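# Seat three sleeves on pins, coloured band down

## Task

Three sleeves will be delivered. Fit each one onto a separate pin with its coloured band at the bottom, then press it fully down until it reaches the table. A sleeve that drops onto a pin's rim and slides down from there may count as a failure.

## Robot and tools

Robot: two arms, left_arm and right_arm, each ending in a five-fingered hand (right_arm a right hand, left_arm its mirror image). The calibrated bases sit at left_arm (-0.012, +0.339, 0) m and right_arm (-0.059, -0.422, 0) m, both turned only slightly about z.

Frames: the scene frame has its origin at table-top height, halfway between the nominal bases; +z is up, +x points out over the table, and left_arm is on the +y side (camera left/right does not match). Reported positions (m), quaternions (wxyz) and velocities are in this frame and can be off by a few cm. Offsets you send are along the axes of that arm's current Hand target. Hand point: a spot 0.05 m in front of the palm and 0.15 m out from the wrist flange; its +z runs along straight fingers, +y out of the palm, +x across the palm away from the thumb on the right hand but toward the thumb on the left hand. Straight fingers extend 0.06 to 0.07 m past it along +z, about 0.06 m toward -y. A wrist bracket on the little-finger side can strike things, and with fingers level the wrist may hang below the hand point and reach the table first.

Row layout (used by execute_actions and move): 28 numbers, each from -1 to 1, always covering both arms: left dx, dy, dz, rx, ry, rz, then left thumb_turn, thumb_bend, index, middle, ring, little, force_limit, speed; then the same 14 for the right arm. dx..rz are an offset from that arm's Hand target at the start of the action or move, not an absolute pose; 1.0 equals 0.6 m or 180 degrees, and rx, ry, rz form one rotation vector. Six zeros re-command the current Hand target. Finger numbers are absolute targets: -1 open/straight, +1 closed (thumb_turn +1 puts the thumb opposite the fingers). force_limit maps -1..+1 to roughly 0..10 N at the fingertip (0..15 N for the two thumb motors); speed rises linearly to full at +0.48. No number means 'unchanged': to keep a hand as it is, repeat the last eight hand numbers you sent for it (or, if none yet this scene, its hand_measured plus hand_force_limit and hand_speed). A thumb-in-front grip fits objects about 0.035 to 0.065 m thick. For a gentle close use speed at or below -0.94. To tighten, raise force_limit and send a more-closed target; to loosen, send one more open than hand_measured.

execute_actions(actions, cameras): actions is a list of actions; each action is up to 15 rows, one per 1/30 s step, and a short action repeats its final row. Every row is measured from the pose at the action's start. Images come back when actions is empty or cameras names them (["all"] for every camera).

move(target, speed, blend, stop_force, zero, blocking, cameras): drives each hand point in a straight line toward the offset pose in target (one row, or up to 15 rows, all counted from the same starting Hand targets). speed is the path's top speed in m/s, 0.002 to 3.6, default 0.25 (turning up to twice that in rad/s). blend, in m, rounds corners between listed targets; 0 stops at each. stop_force, 3 to 120 N for both arms, ends an arm's path when its wrist sensor feels that much push against its motion; it is unreliable for turning hands and will not catch light pushes on loose things. Leave it out when backing off a contact. zero (default true) rezeroes the sensor before the move. blocking=false returns early but cannot be combined with stop_force. Moves do not avoid obstacles or the other arm; the hand lags and may overshoot at speed. Keep paths away from an arm's own base. The result adds a 'move:' line: done, off_target, moving, held or fault, plus limits such as paced or held.

wait(seconds 0 to 10) lets the scene run. stop brakes a running move. zoom_image(camera, region [x0,y0,x1,y1] pixels, at most 504 by 504) enlarges part of a camera's latest image; cameras are cam_head_left, cam_head_right, cam_high, cam_low (896x504), cam_left_wrist, cam_right_wrist (672x504). show_instructions shows the reference images. zero_wrist_force(arm) rezeroes that arm's force sensor. finished_scene(scene) ends the current scene with its number; it cannot be undone.

Results: Hand target is the last commanded pose after clipping; commanded orientation is clipped to within 32 degrees of the measured one each step, and the hand may settle short of its target, so send the remaining distance as a new offset. hand_measured, hand_stopped_by (moving, target, force, stalled, fault) and hand_load_n list the six motors in row order; a grip lost shows as hand_load_n near 0. Wrist force/torque are in the end effector's axes, with a third line showing the peak since last shown. Joint torques include the arm's own weight.

Avoid: drops, releasing moving parts, hard hits or presses, anything leaving the table, and contact between the two arms or one hand gripping the other's fingers. Stiff arms fault if driven even slightly past a firm contact: a joint torque over its limit (wrist joints 24.9 N m, others 133 N m) or about 150 N external force halts the arm for 10 s. Motors heat under load or strain; at 85 °C the arm brakes for 30 to 60 s (a MOTOR HOT line appears from 70 °C). Something may occasionally nudge a loose object.

Each tool is called after ">>>" in YAML: its name, and indented under it one key for each argument.

Reference images:

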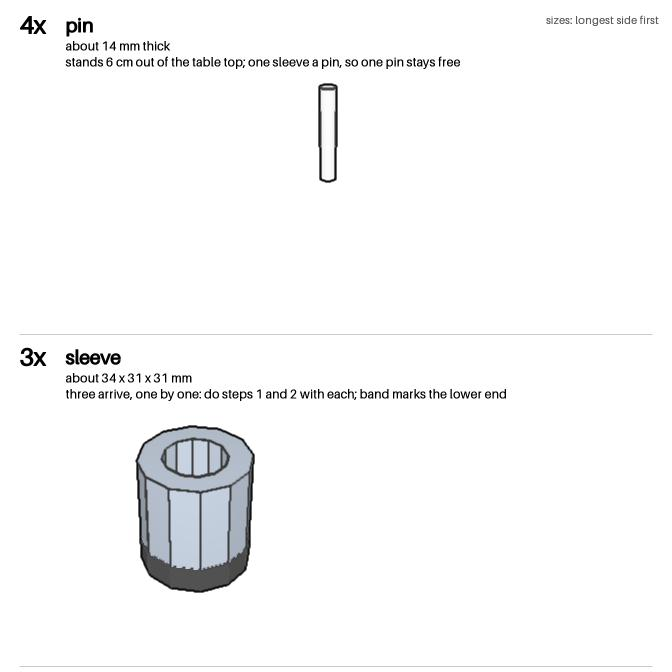

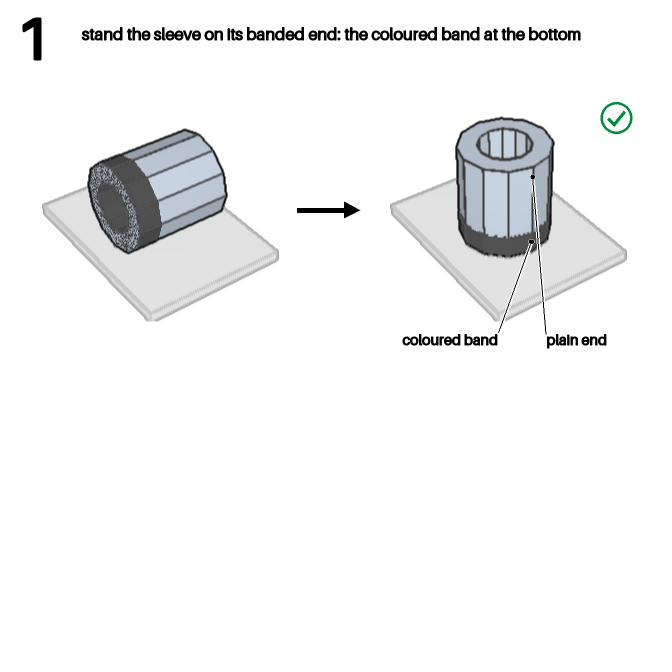

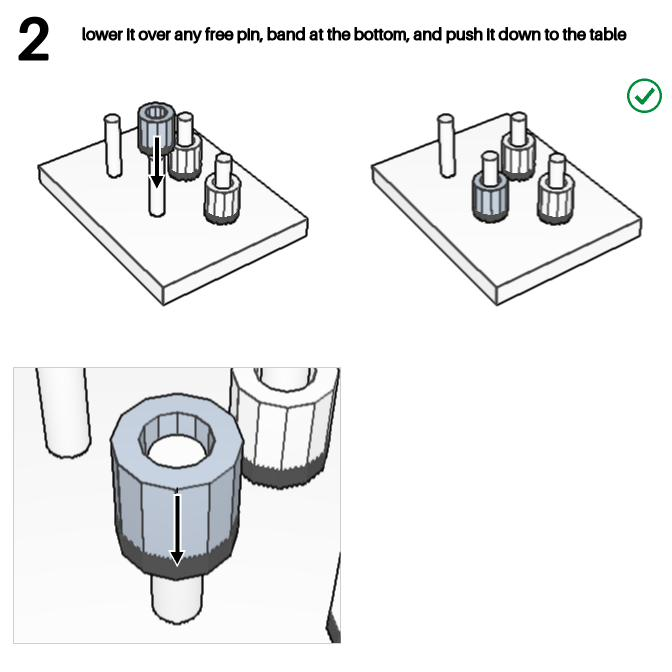

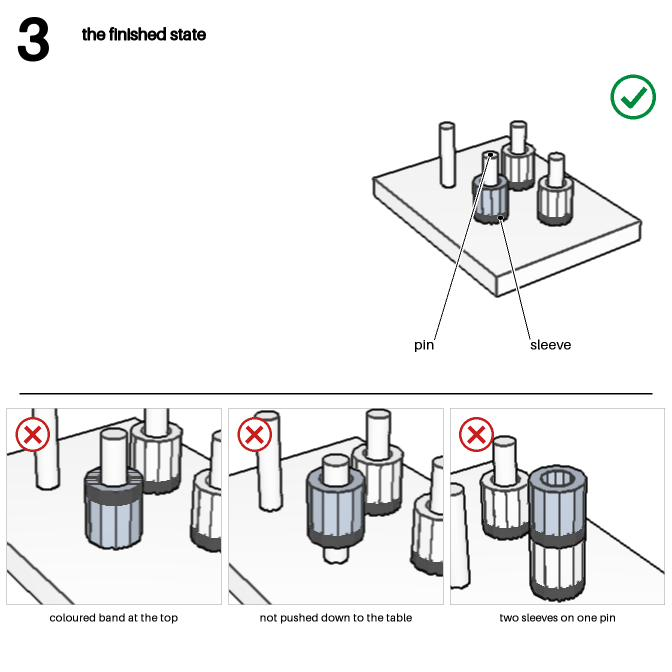

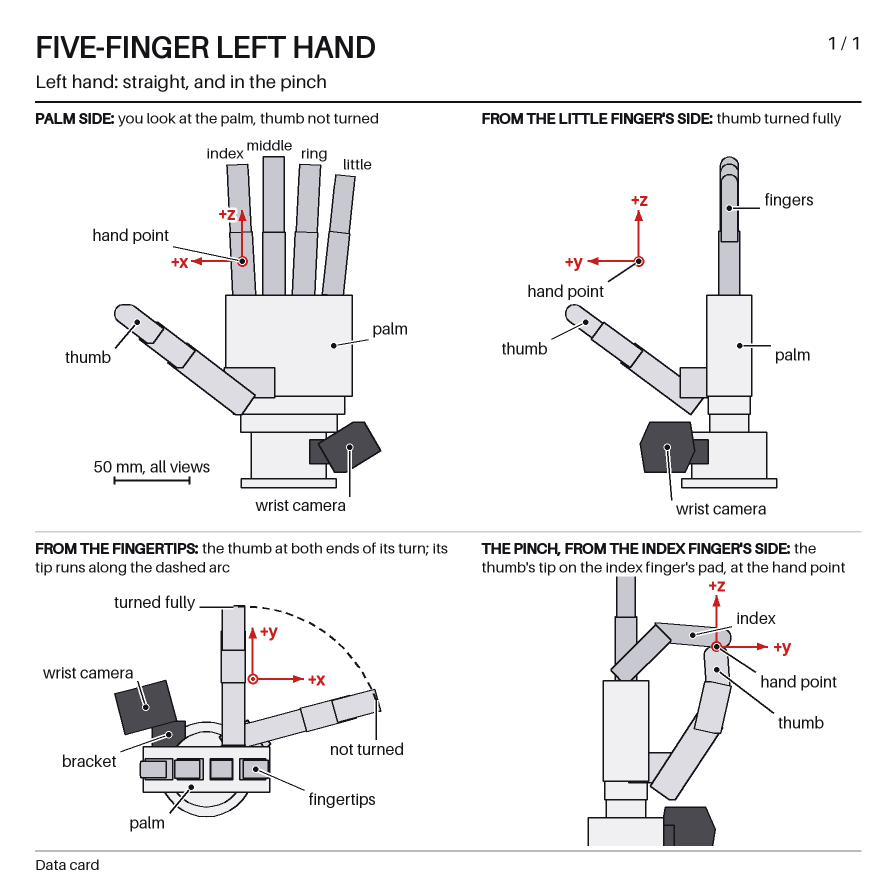

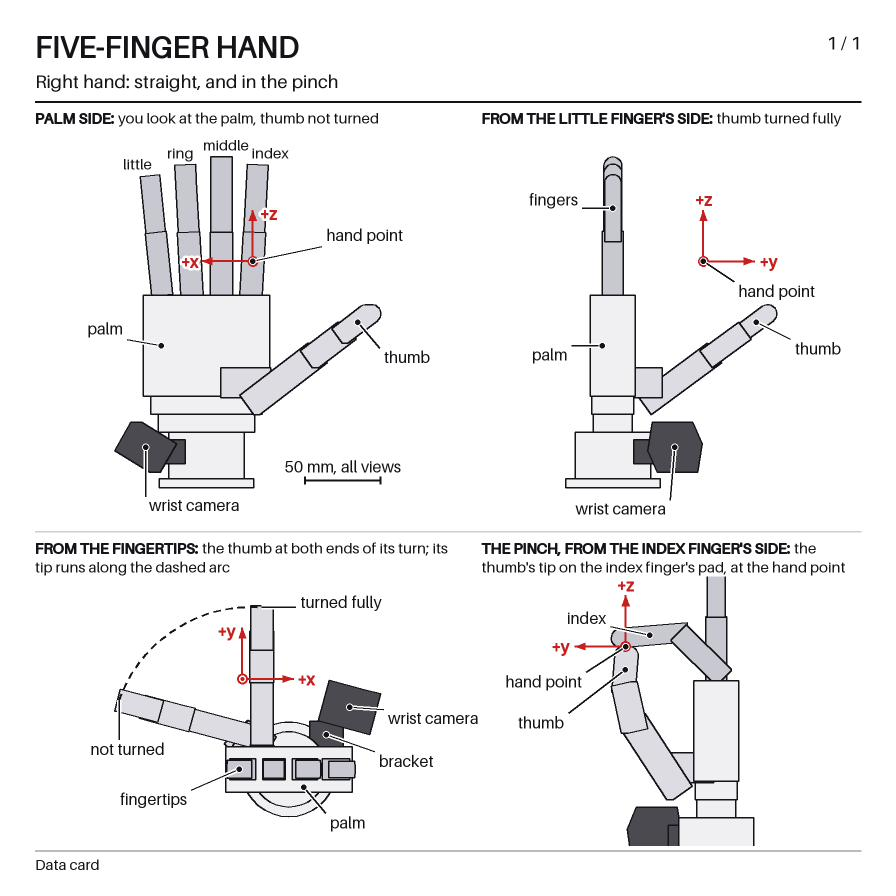

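## Session

>>> execute_actions:
  actions: []
  cameras: ["all"]

Scene clock: 0.00 s.
left_arm: end_effector_position=(+0.3795, +0.2717, +0.3260) hand_measured=(-1.000, -1.000, -1.000, -1.000, -1.000, -1.000) hand_load_n=(+0.0, +0.0, +0.0, +0.0, +0.0, +0.0) hand_stopped_by=(target, target, target, target, target, target) hand_force_limit=0.00 hand_speed=-0.80 end_effector_quat_wxyz=(-0.049, +0.798, -0.597, -0.072) | right_arm: end_effector_position=(+0.5651, -0.2131, +0.3767) hand_measured=(-1.000, -1.000, -1.000, -1.000, -1.000, -1.000) hand_load_n=(+0.0, +0.0, +0.0, +0.0, +0.0, +0.0) hand_stopped_by=(target, target, target, target, target, target) hand_force_limit=0.00 hand_speed=-0.80 end_effector_quat_wxyz=(+0.209, -0.063, +0.976, +0.018)
Joint positions: left_arm=[3.328 -1.923 -1.185 1.508 -1.743 3.011] | right_arm=[-0.012 -1.041 0.776 1.418 1.507 -1.692]
Joint velocities: within noise
Joint torques (N m): no reading
Motor temperatures (°C): left_arm=[29 37 44 36 41 33] | right_arm=[33 26 33 38 42 37]
Wrist force (N): no reading
Wrist torque (N m): no reading
Wrist force, peak (N): no reading
Hand target: left_arm +0.3795, +0.2717, +0.3260; -0.049, +0.798, -0.597, -0.072 | right_arm +0.5651, -0.2131, +0.3767; +0.209, -0.063, +0.976, +0.018

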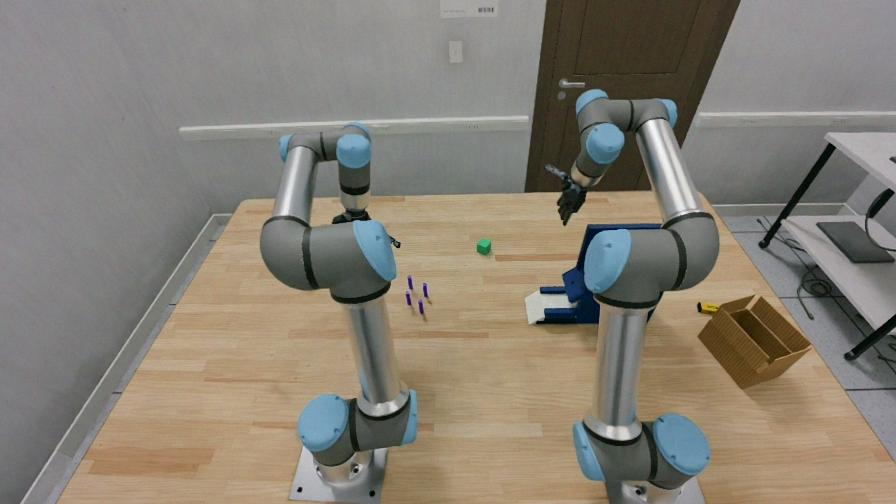

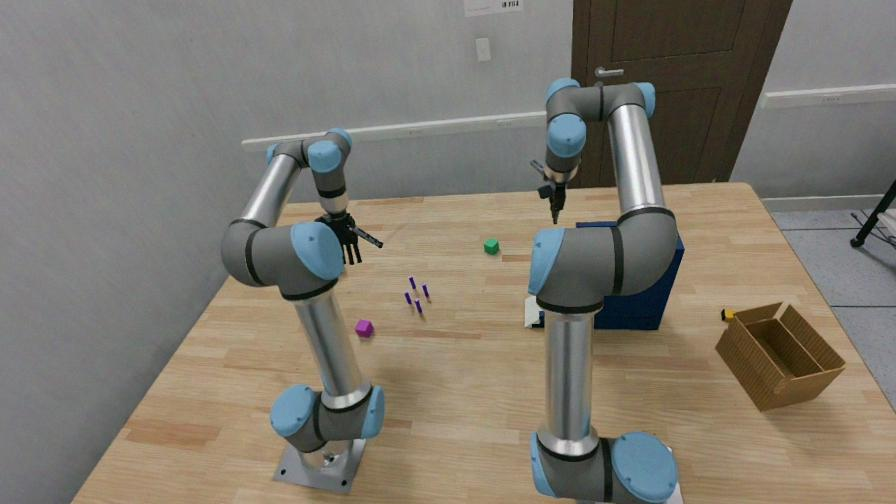

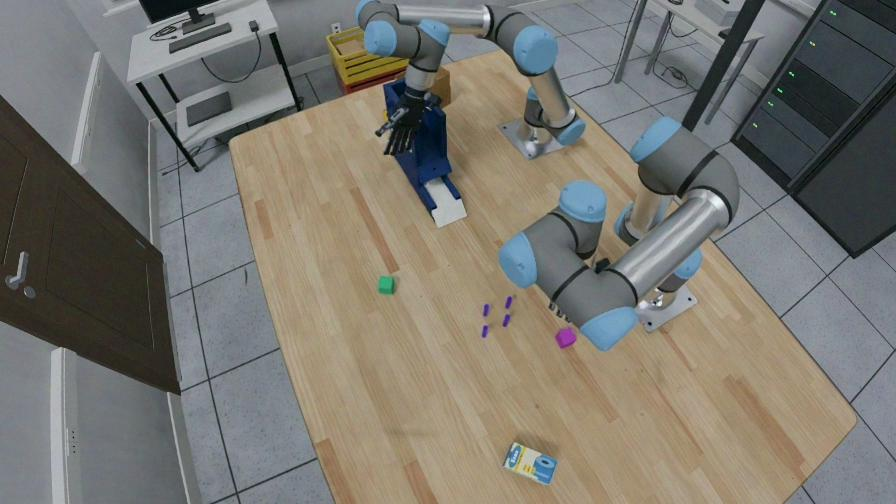

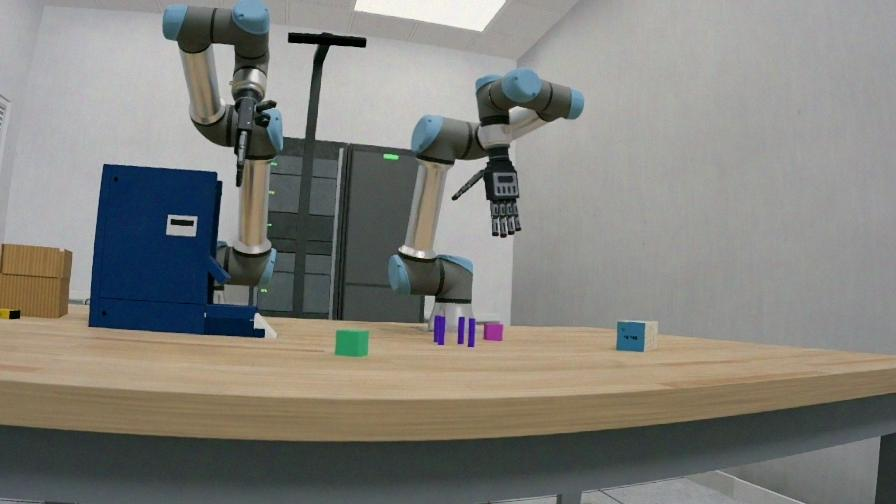

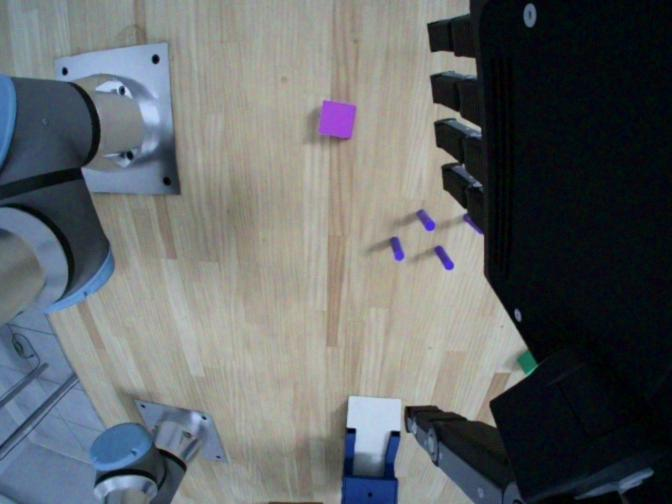

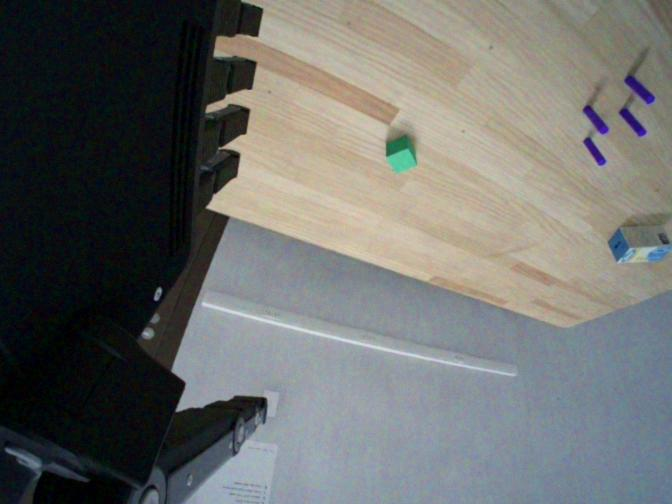

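>>> zoom_image:
  camera: "cam_high"
  region: [360, 60, 620, 360]

>>> zoom_image:
  camera: "cam_head_left"
  region: [360, 210, 680, 350]

>>> zoom_image:
  camera: "cam_left_wrist"
  region: [250, 150, 550, 504]

>>> zoom_image:
  camera: "cam_low"
  region: [60, 140, 520, 380]

>>> zoom_image:
  camera: "cam_head_right"
  region: [340, 210, 720, 370]

Scaled by 1.680 from the camera's 896x504 image, which has a finer 1280x720 frame.

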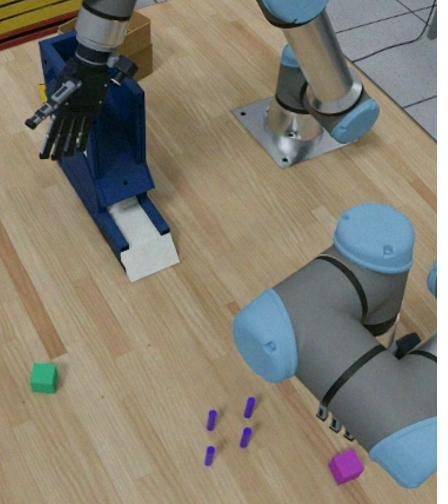

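Scaled by 1.575 from the camera's 896x504 image, which has a finer 1280x720 frame.

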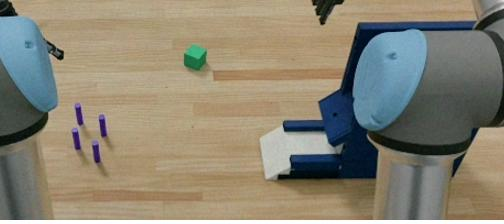

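Scaled by 1.424 from the camera's 672x504 image, which has a finer 960x720 frame.

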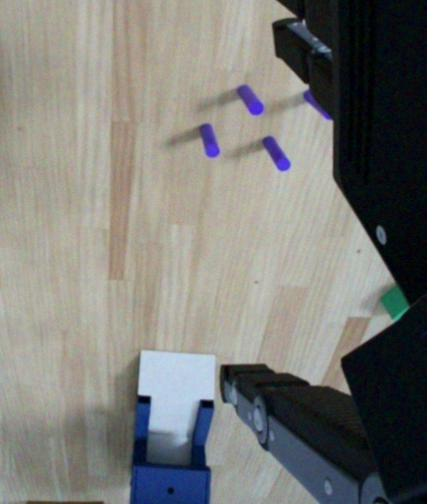

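Scaled by 1.096 from the camera's 896x504 image, which has a finer 1280x720 frame.

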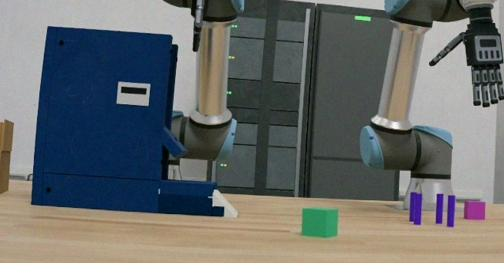

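Scaled by 1.326 from the camera's 896x504 image, which has a finer 1280x720 frame.

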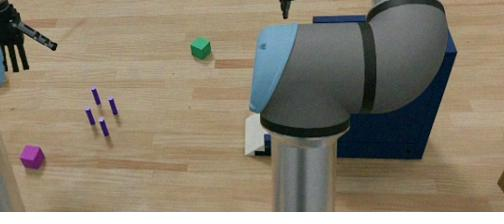

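>>> wait:
  seconds: 2
  cameras: ["cam_high", "cam_head_left", "cam_low"]

Scene clock: 22.83 s.
left_arm: end_effector_position=(+0.3795, +0.2717, +0.3260) hand_measured=(-1.000, -1.000, -1.000, -1.000, -1.000, -1.000) hand_load_n=(+0.0, +0.0, +0.0, +0.0, +0.0, +0.0) hand_stopped_by=(target, target, target, target, target, target) hand_force_limit=0.00 hand_speed=-0.80 end_effector_quat_wxyz=(-0.049, +0.798, -0.597, -0.072) | right_arm: end_effector_position=(+0.5651, -0.2131, +0.3767) hand_measured=(-1.000, -1.000, -1.000, -1.000, -1.000, -1.000) hand_load_n=(+0.0, +0.0, +0.0, +0.0, +0.0, +0.0) hand_stopped_by=(target, target, target, target, target, target) hand_force_limit=0.00 hand_speed=-0.80 end_effector_quat_wxyz=(+0.209, -0.063, +0.976, +0.018)
Joint positions: left_arm=[3.328 -1.923 -1.185 1.508 -1.743 3.011] | right_arm=[-0.012 -1.041 0.776 1.418 1.507 -1.692]
Joint torques (N m): left_arm=[0.18 35.66 18.39 -3.1 -0.41 0.3] | right_arm=[-0.62 -42.52 -20.14 1.86 -0.39 0.2]
Wrist force (N): left_arm=[-0.1 -0.1 0.2] | right_arm=[-0.2 0.0 -0.1]
Wrist torque (N m): left_arm=[-0.02 0.01 -0.01] | right_arm=[0.00 0.03 -0.01]
Wrist force, peak (N): left_arm=[-0.2 -0.2 0.5] | right_arm=[-0.3 -0.3 -0.4]
Hand target: left_arm +0.3795, +0.2717, +0.3260; -0.049, +0.798, -0.597, -0.072 | right_arm +0.5651, -0.2131, +0.3767; +0.209, -0.063, +0.976, +0.018
wait: 2.00 s; at rest from the start
Images, in order (width x height): cam_head_left 896x504, cam_high 896x504, cam_low 896x504.

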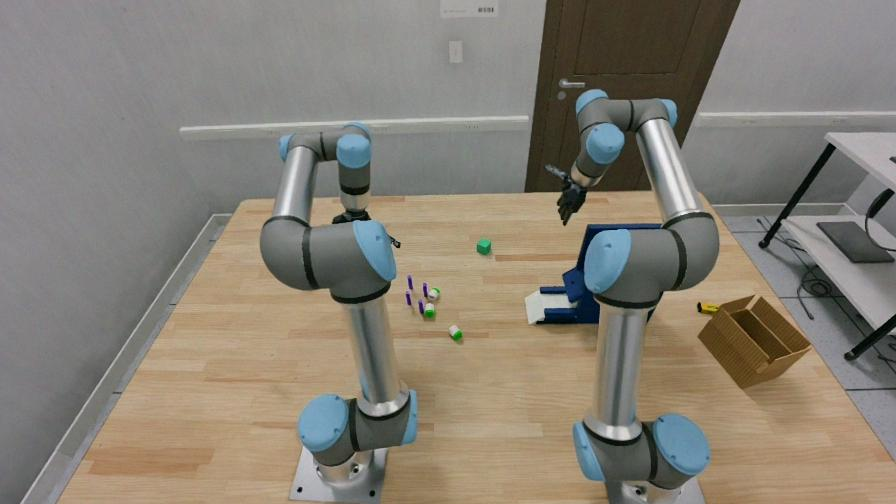

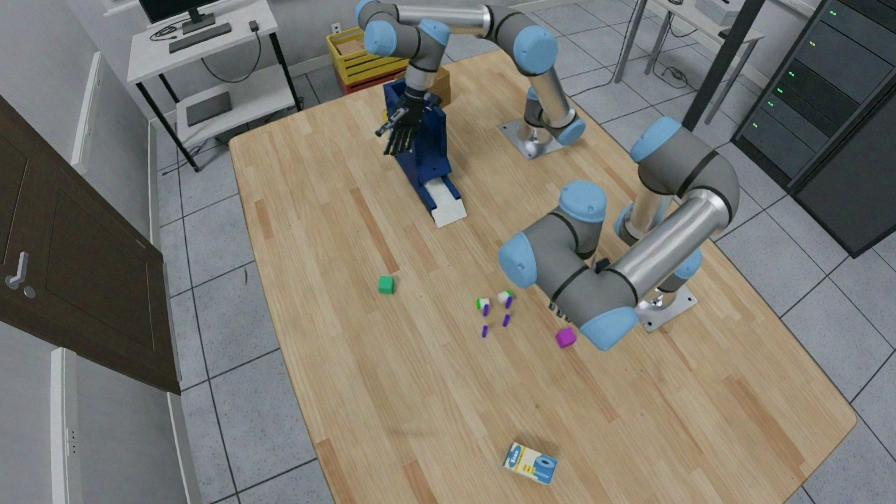

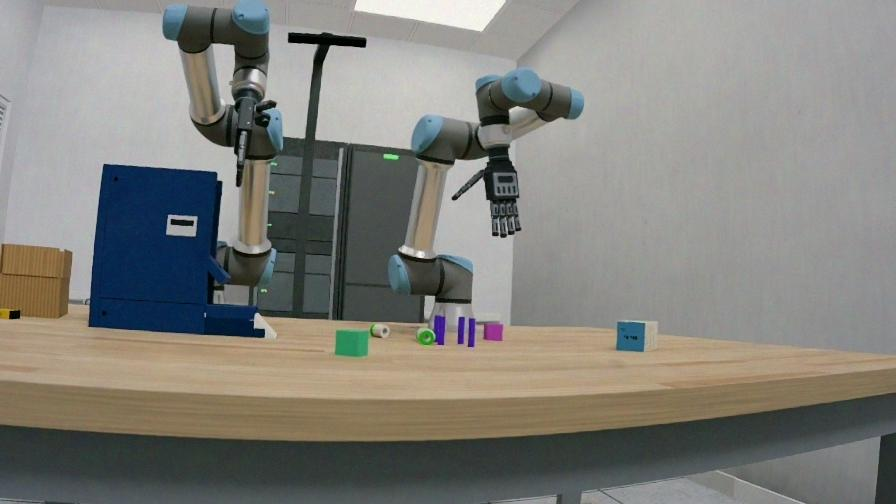

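>>> zoom_image:
  camera: "cam_high"
  region: [430, 240, 610, 360]

>>> zoom_image:
  camera: "cam_head_left"
  region: [380, 250, 520, 350]

>>> zoom_image:
  camera: "cam_low"
  region: [320, 290, 520, 370]

Scaled by 2.800 from the camera's 896x504 image, which has a finer 1280x720 frame.

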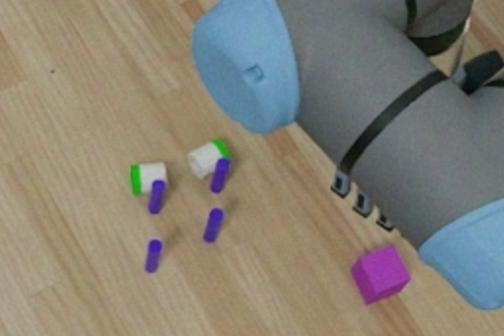

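Scaled by 3.600 from the camera's 896x504 image, which has a finer 1280x720 frame.

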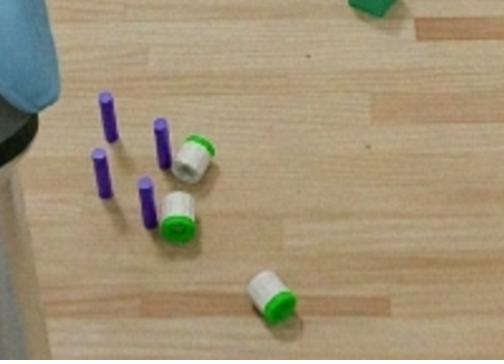

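Scaled by 2.520 from the camera's 896x504 image, which has a finer 1280x720 frame.

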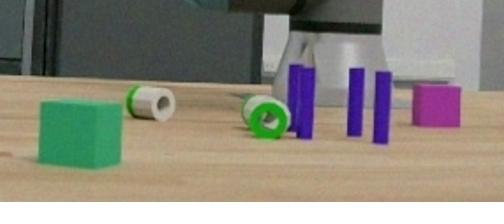

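>>> move:
  target:
    - [0.359, 0.0722, -0.0625, 0, 0, 0, 1, -1, 0, 0, 1, 1, -0.4, 0.2, 0, 0, 0, 0, 0, 0, -1, -1, -1, -1, -1, -1, 0, -0.8]
  cameras: ["cam_left_wrist", "cam_head_left", "cam_high"]

Scene clock: 140.63 s.
left_arm: end_effector_position=(+0.3997, +0.0498, +0.3259) hand_measured=(+1.000, -1.000, +0.000, +0.000, +1.000, +1.000) hand_load_n=(+0.0, +0.0, +0.0, +0.0, +0.0, +0.0) hand_stopped_by=(target, target, target, target, target, target) hand_force_limit=-0.40 hand_speed=0.20 end_effector_quat_wxyz=(-0.049, +0.798, -0.597, -0.072) | right_arm: end_effector_position=(+0.5651, -0.2131, +0.3767) hand_measured=(-1.000, -1.000, -1.000, -1.000, -1.000, -1.000) hand_load_n=(+0.0, +0.0, +0.0, +0.0, +0.0, +0.0) hand_stopped_by=(target, target, target, target, target, target) hand_force_limit=0.00 hand_speed=-0.80 end_effector_quat_wxyz=(+0.209, -0.063, +0.976, +0.018)
Joint positions: left_arm=[2.873 -2.196 -0.792 1.315 -1.712 2.552] | right_arm=[-0.012 -1.041 0.776 1.418 1.507 -1.692]
Joint torques (N m): left_arm=[-7.31 42.92 27.57 -0.85 -0.87 -1.78] | right_arm=[-0.43 -52.61 -24.93 3.05 -1.99 0.57]
Wrist force (N): left_arm=[0.0 0.1 0.3] | right_arm=[-0.2 -0.1 -0.4]
Wrist torque (N m): left_arm=[0.01 0.04 -0.07] | right_arm=[0.02 0.05 -0.02]
Wrist force, peak (N): left_arm=[-2.0 -0.6 0.7] | right_arm=[-0.4 -0.2 -0.6]
Hand target: left_arm +0.3997, +0.0497, +0.3260; -0.049, +0.798, -0.597, -0.072 | right_arm +0.5651, -0.2131, +0.3767; +0.209, -0.063, +0.976, +0.018
Off the commanded pose: left_arm 0.000 m, 0 deg | right_arm 0.000 m, 0 deg.
move: done
Images, in order (width x height): cam_head_left 896x504, cam_high 896x504, cam_left_wrist 672x504.

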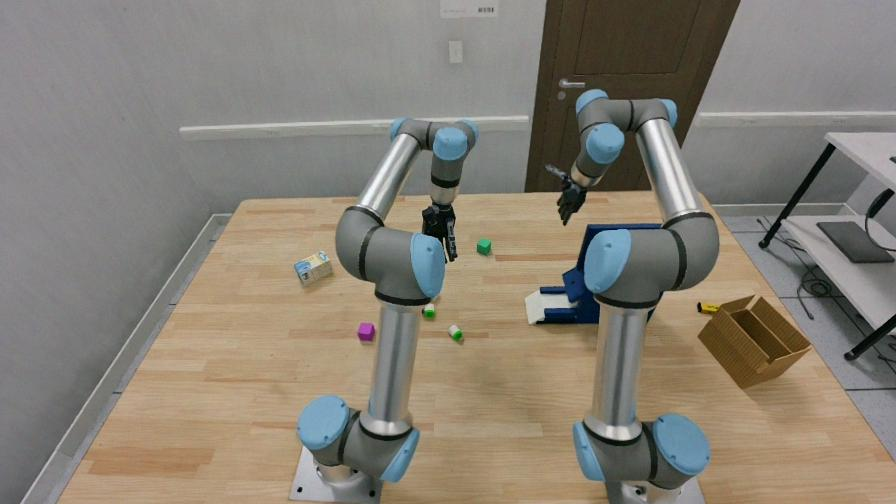

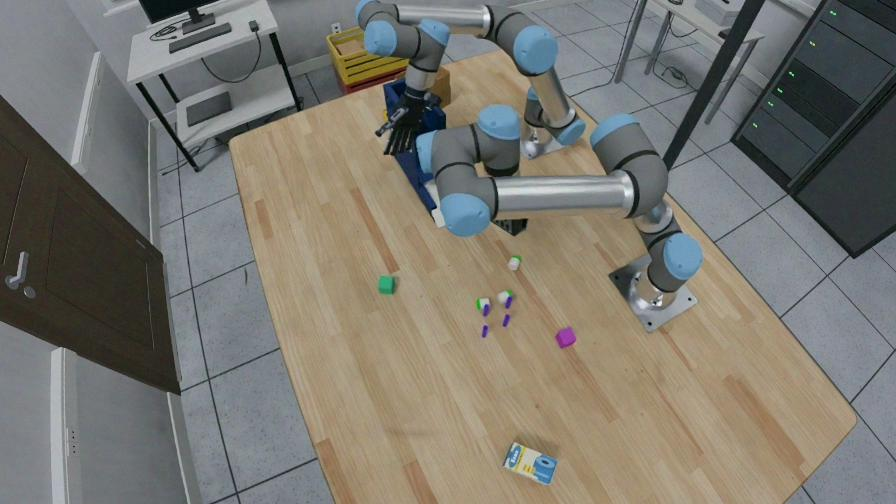

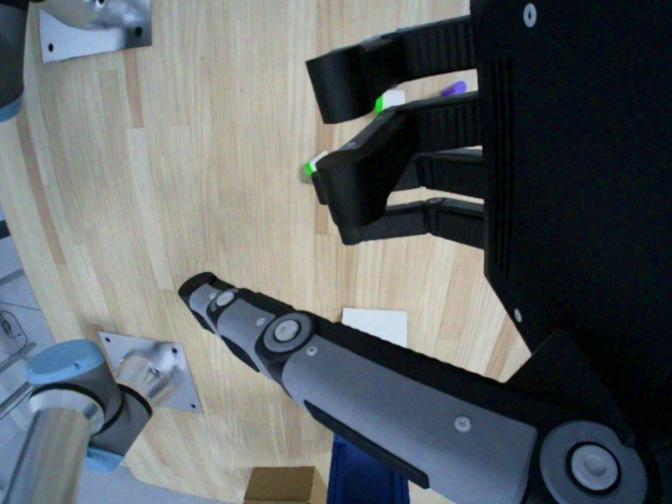

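>>> zoom_image:
  camera: "cam_left_wrist"
  region: [280, 40, 500, 260]

>>> zoom_image:
  camera: "cam_high"
  region: [450, 240, 590, 350]

Scaled by 2.291 from the camera's 672x504 image, which has a finer 960x720 frame.

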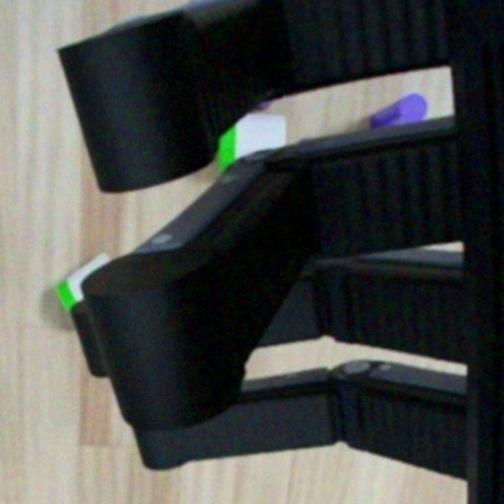

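Scaled by 3.600 from the camera's 896x504 image, which has a finer 1280x720 frame.

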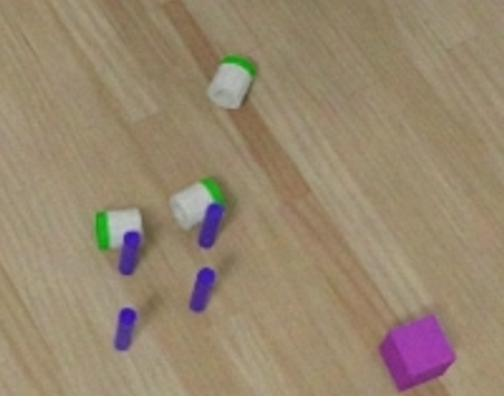

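>>> move:
  target:
    - [0.0667, 0.0803, 0.1685, 0.2477, 0.2159, 0.4013, 1, -1, 0, 0, -1, -1, -0.4, 0.2, 0, 0, 0, 0, 0, 0, -1, -1, -1, -1, -1, -1, 0, -0.8]
  cameras: ["cam_left_wrist", "cam_head_left", "cam_high", "cam_low"]
  speed: 0.35

Scene clock: 178.93 s.
left_arm: end_effector_position=(+0.3590, +0.0150, +0.2198) hand_measured=(+1.000, -1.000, +0.000, +0.000, -1.000, -1.000) hand_load_n=(+0.0, +0.0, +0.0, +0.0, +0.0, +0.0) hand_stopped_by=(target, target, target, target, target, target) hand_force_limit=-0.40 hand_speed=0.20 end_effector_quat_wxyz=(+0.090, -0.216, +0.898, -0.372) | right_arm: end_effector_position=(+0.5651, -0.2131, +0.3767) hand_measured=(-1.000, -1.000, -1.000, -1.000, -1.000, -1.000) hand_load_n=(-0.5, +0.0, +0.0, +0.0, +0.0, +0.0) hand_stopped_by=(target, target, target, target, target, target) hand_force_limit=0.00 hand_speed=-0.80 end_effector_quat_wxyz=(+0.209, -0.063, +0.976, +0.018)
Joint positions: left_arm=[3.006 -1.732 -1.646 2.343 -0.966 3.906] | right_arm=[-0.012 -1.041 0.776 1.418 1.507 -1.692]
Joint torques (N m): left_arm=[-8.42 12.4 28.72 -3.53 1.74 1.7] | right_arm=[-0.72 -51.76 -25.71 3.48 -2.5 0.64]
Wrist force (N): left_arm=[1.4 -1.9 1.6] | right_arm=[-0.1 -0.2 -0.4]
Wrist torque (N m): left_arm=[-0.17 -0.07 0.26] | right_arm=[0.00 0.03 -0.01]
Wrist force, peak (N): left_arm=[1.3 -2.1 1.6] | right_arm=[-0.5 -0.1 -0.5]
Hand target: left_arm +0.3590, +0.0149, +0.2198; +0.090, -0.216, +0.898, -0.372 | right_arm +0.5651, -0.2131, +0.3767; +0.209, -0.063, +0.976, +0.018
Off the commanded pose: left_arm 0.000 m, 0 deg | right_arm 0.000 m, 0 deg.
move: done
Images, in order (width x height): cam_head_left 896x504, cam_high 896x504, cam_low 896x504, cam_left_wrist 672x504.

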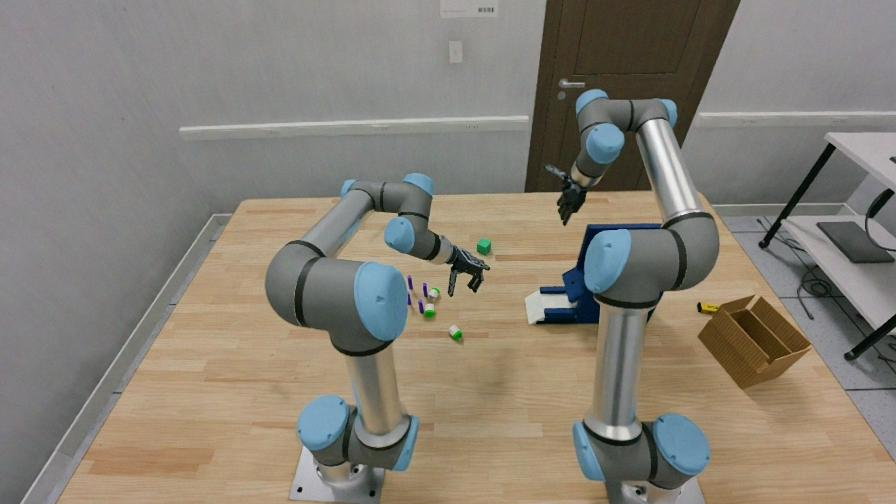

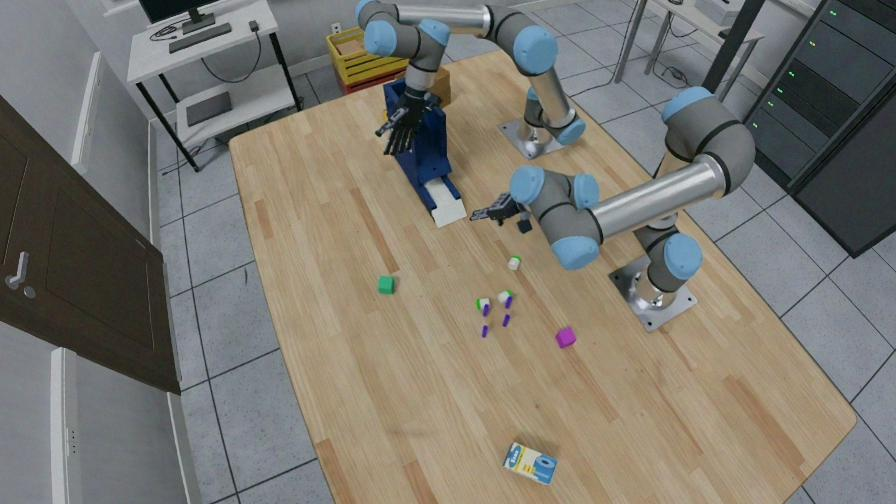

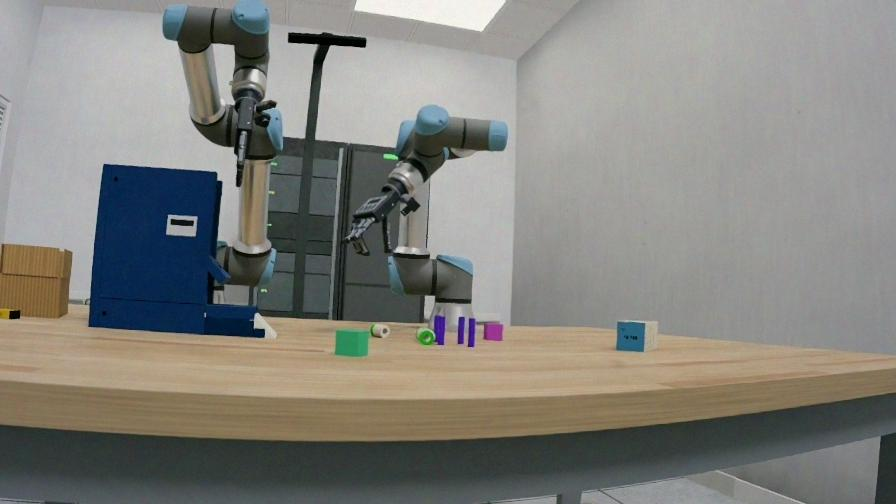

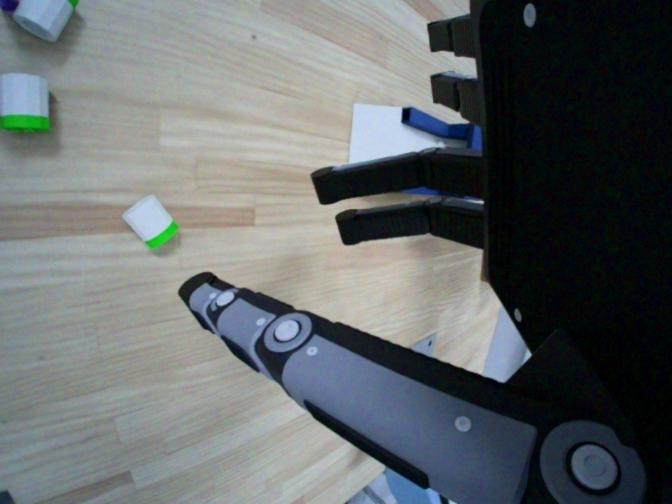

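>>> zoom_image:
  camera: "cam_left_wrist"
  region: [0, 0, 400, 300]

Scaled by 1.260 from the camera's 672x504 image, which has a finer 960x720 frame.

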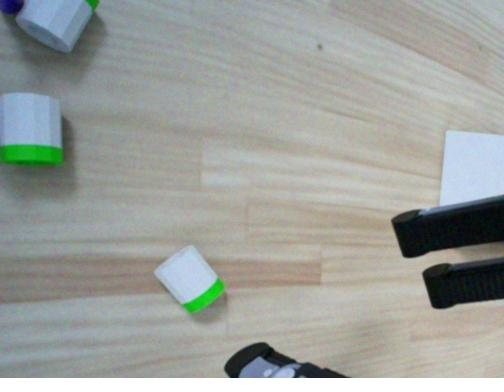

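>>> move:
  target:
    - [0.0125, 0.167, 0.186, 0, -0.0153, -0.0153, 1, -1, 0, 0, -1, -1, -0.4, 0.2, 0, 0, 0, 0, 0, 0, -1, -1, -1, -1, -1, -1, 0, -0.8]
  cameras: ["cam_left_wrist", "cam_low"]
  speed: 0.3

Scene clock: 200.30 s.
left_arm: end_effector_position=(+0.3560, +0.0043, +0.0701) hand_measured=(+1.000, -1.000, +0.000, +0.000, -1.000, -1.000) hand_load_n=(+0.0, -0.5, +0.0, +0.0, -0.5, +0.0) hand_stopped_by=(target, target, target, target, target, target) hand_force_limit=-0.40 hand_speed=0.20 end_effector_quat_wxyz=(+0.102, -0.246, +0.890, -0.369) | right_arm: end_effector_position=(+0.5651, -0.2131, +0.3767) hand_measured=(-1.000, -1.000, -1.000, -1.000, -1.000, -1.000) hand_load_n=(+0.0, +0.0, +0.0, +0.0, +0.0, +0.0) hand_stopped_by=(target, target, target, target, target, target) hand_force_limit=0.00 hand_speed=-0.80 end_effector_quat_wxyz=(+0.209, -0.063, +0.976, +0.018)
Joint positions: left_arm=[2.964 -1.859 -1.892 2.776 -1.025 3.796] | right_arm=[-0.012 -1.041 0.776 1.418 1.507 -1.692]
Joint torques (N m): left_arm=[10.13 27.96 13.84 1.48 2.29 1.05] | right_arm=[-0.35 -51.97 -25.67 3.28 -2.54 0.74]
Wrist force (N): left_arm=[1.3 -1.9 1.2] | right_arm=[0.0 0.0 -0.3]
Wrist torque (N m): left_arm=[-0.15 -0.06 0.14] | right_arm=[0.02 0.02 0.00]
Wrist force, peak (N): left_arm=[1.2 -3.5 -0.1] | right_arm=[-0.3 0.1 -0.6]
Hand target: left_arm +0.3561, +0.0044, +0.0700; +0.102, -0.246, +0.890, -0.369 | right_arm +0.5651, -0.2131, +0.3767; +0.209, -0.063, +0.976, +0.018
Off the commanded pose: left_arm 0.000 m, 0 deg | right_arm 0.000 m, 0 deg.
move: done
Images, in order (width x height): cam_low 896x504, cam_left_wrist 672x504.

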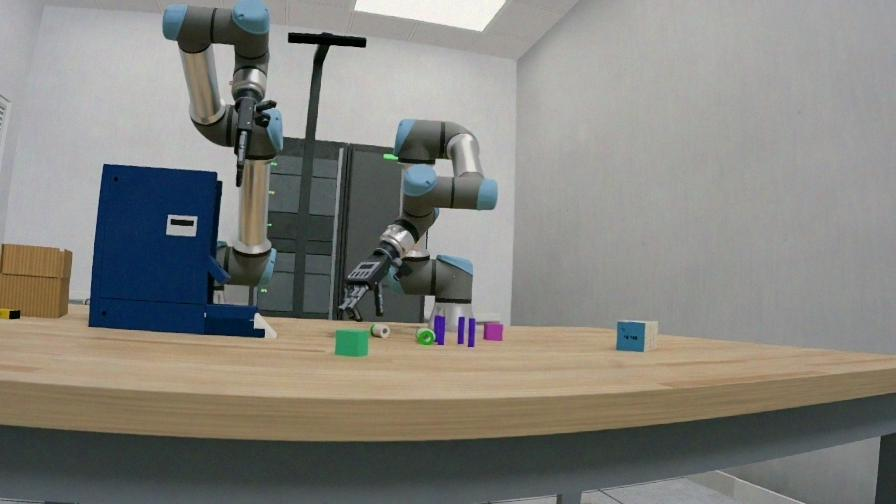

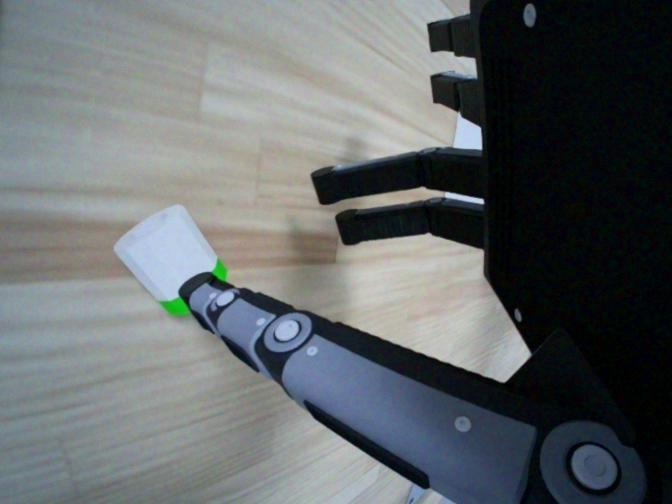

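>>> move:
  target:
    - [-0.01602, 0.04114, -0.02932, 0, 0, 0, 1, -1, 0, 0, -1, -1, -0.4, 0.2, 0, 0, 0, 0, 0, 0, -1, -1, -1, -1, -1, -1, 0, -0.8]
  cameras: ["cam_left_wrist"]
  speed: 0.3

Scene clock: 239.30 s.
left_arm: end_effector_position=(+0.3489, +0.0350, +0.0651) hand_measured=(+1.000, -1.000, +0.000, +0.000, -1.000, -1.000) hand_load_n=(+0.0, +0.0, +0.0, +0.0, +0.0, +0.0) hand_stopped_by=(target, target, target, target, target, target) hand_force_limit=-0.40 hand_speed=0.20 end_effector_quat_wxyz=(+0.102, -0.246, +0.890, -0.369) | right_arm: end_effector_position=(+0.5651, -0.2131, +0.3767) hand_measured=(-1.000, -1.000, -1.000, -1.000, -1.000, -1.000) hand_load_n=(-0.5, +0.0, +0.0, +0.0, +0.0, +0.0) hand_stopped_by=(target, target, target, target, target, target) hand_force_limit=0.00 hand_speed=-0.80 end_effector_quat_wxyz=(+0.209, -0.063, +0.976, +0.018)
Joint positions: left_arm=[3.048 -1.83 -1.959 2.77 -0.98 3.879] | right_arm=[-0.012 -1.041 0.776 1.418 1.507 -1.692]
Joint torques (N m): left_arm=[-9.23 13.54 27.11 -1.31 -1.08 -2.1] | right_arm=[-0.48 -51.83 -25.58 3.36 -2.54 0.87]
Wrist force (N): left_arm=[1.2 -2.1 1.7] | right_arm=[-0.1 -0.2 0.0]
Wrist torque (N m): left_arm=[-0.21 -0.04 0.25] | right_arm=[-0.02 0.04 -0.02]
Wrist force, peak (N): left_arm=[1.5 -2.4 1.7] | right_arm=[-0.2 -0.1 -0.7]
Hand target: left_arm +0.3490, +0.0350, +0.0650; +0.102, -0.246, +0.890, -0.369 | right_arm +0.5651, -0.2131, +0.3767; +0.209, -0.063, +0.976, +0.018
Off the commanded pose: left_arm 0.000 m, 0 deg | right_arm 0.000 m, 0 deg.
move: done
Images, in order (width x height): cam_left_wrist 672x504.

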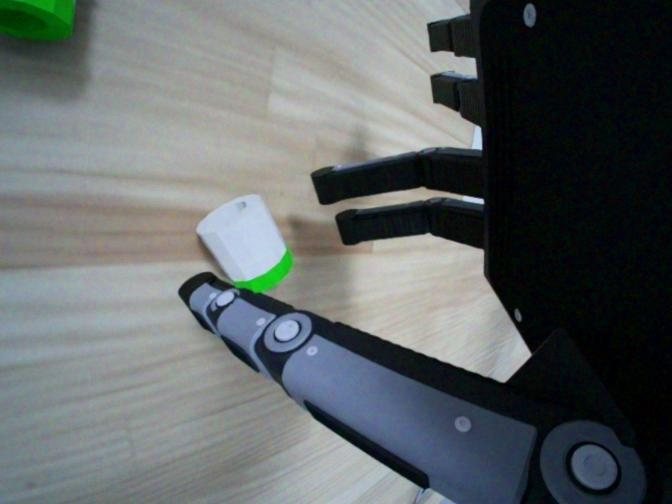

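>>> zoom_image:
  camera: "cam_left_wrist"
  region: [160, 170, 360, 320]

Scaled by 2.520 from the camera's 672x504 image, which has a finer 960x720 frame.

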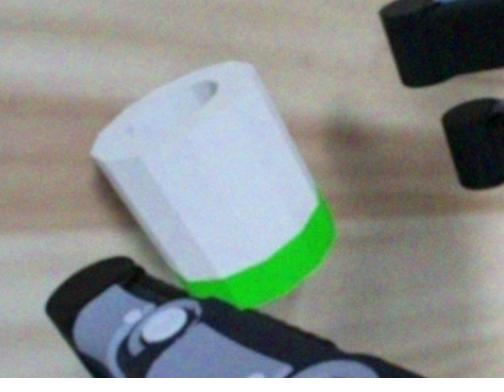

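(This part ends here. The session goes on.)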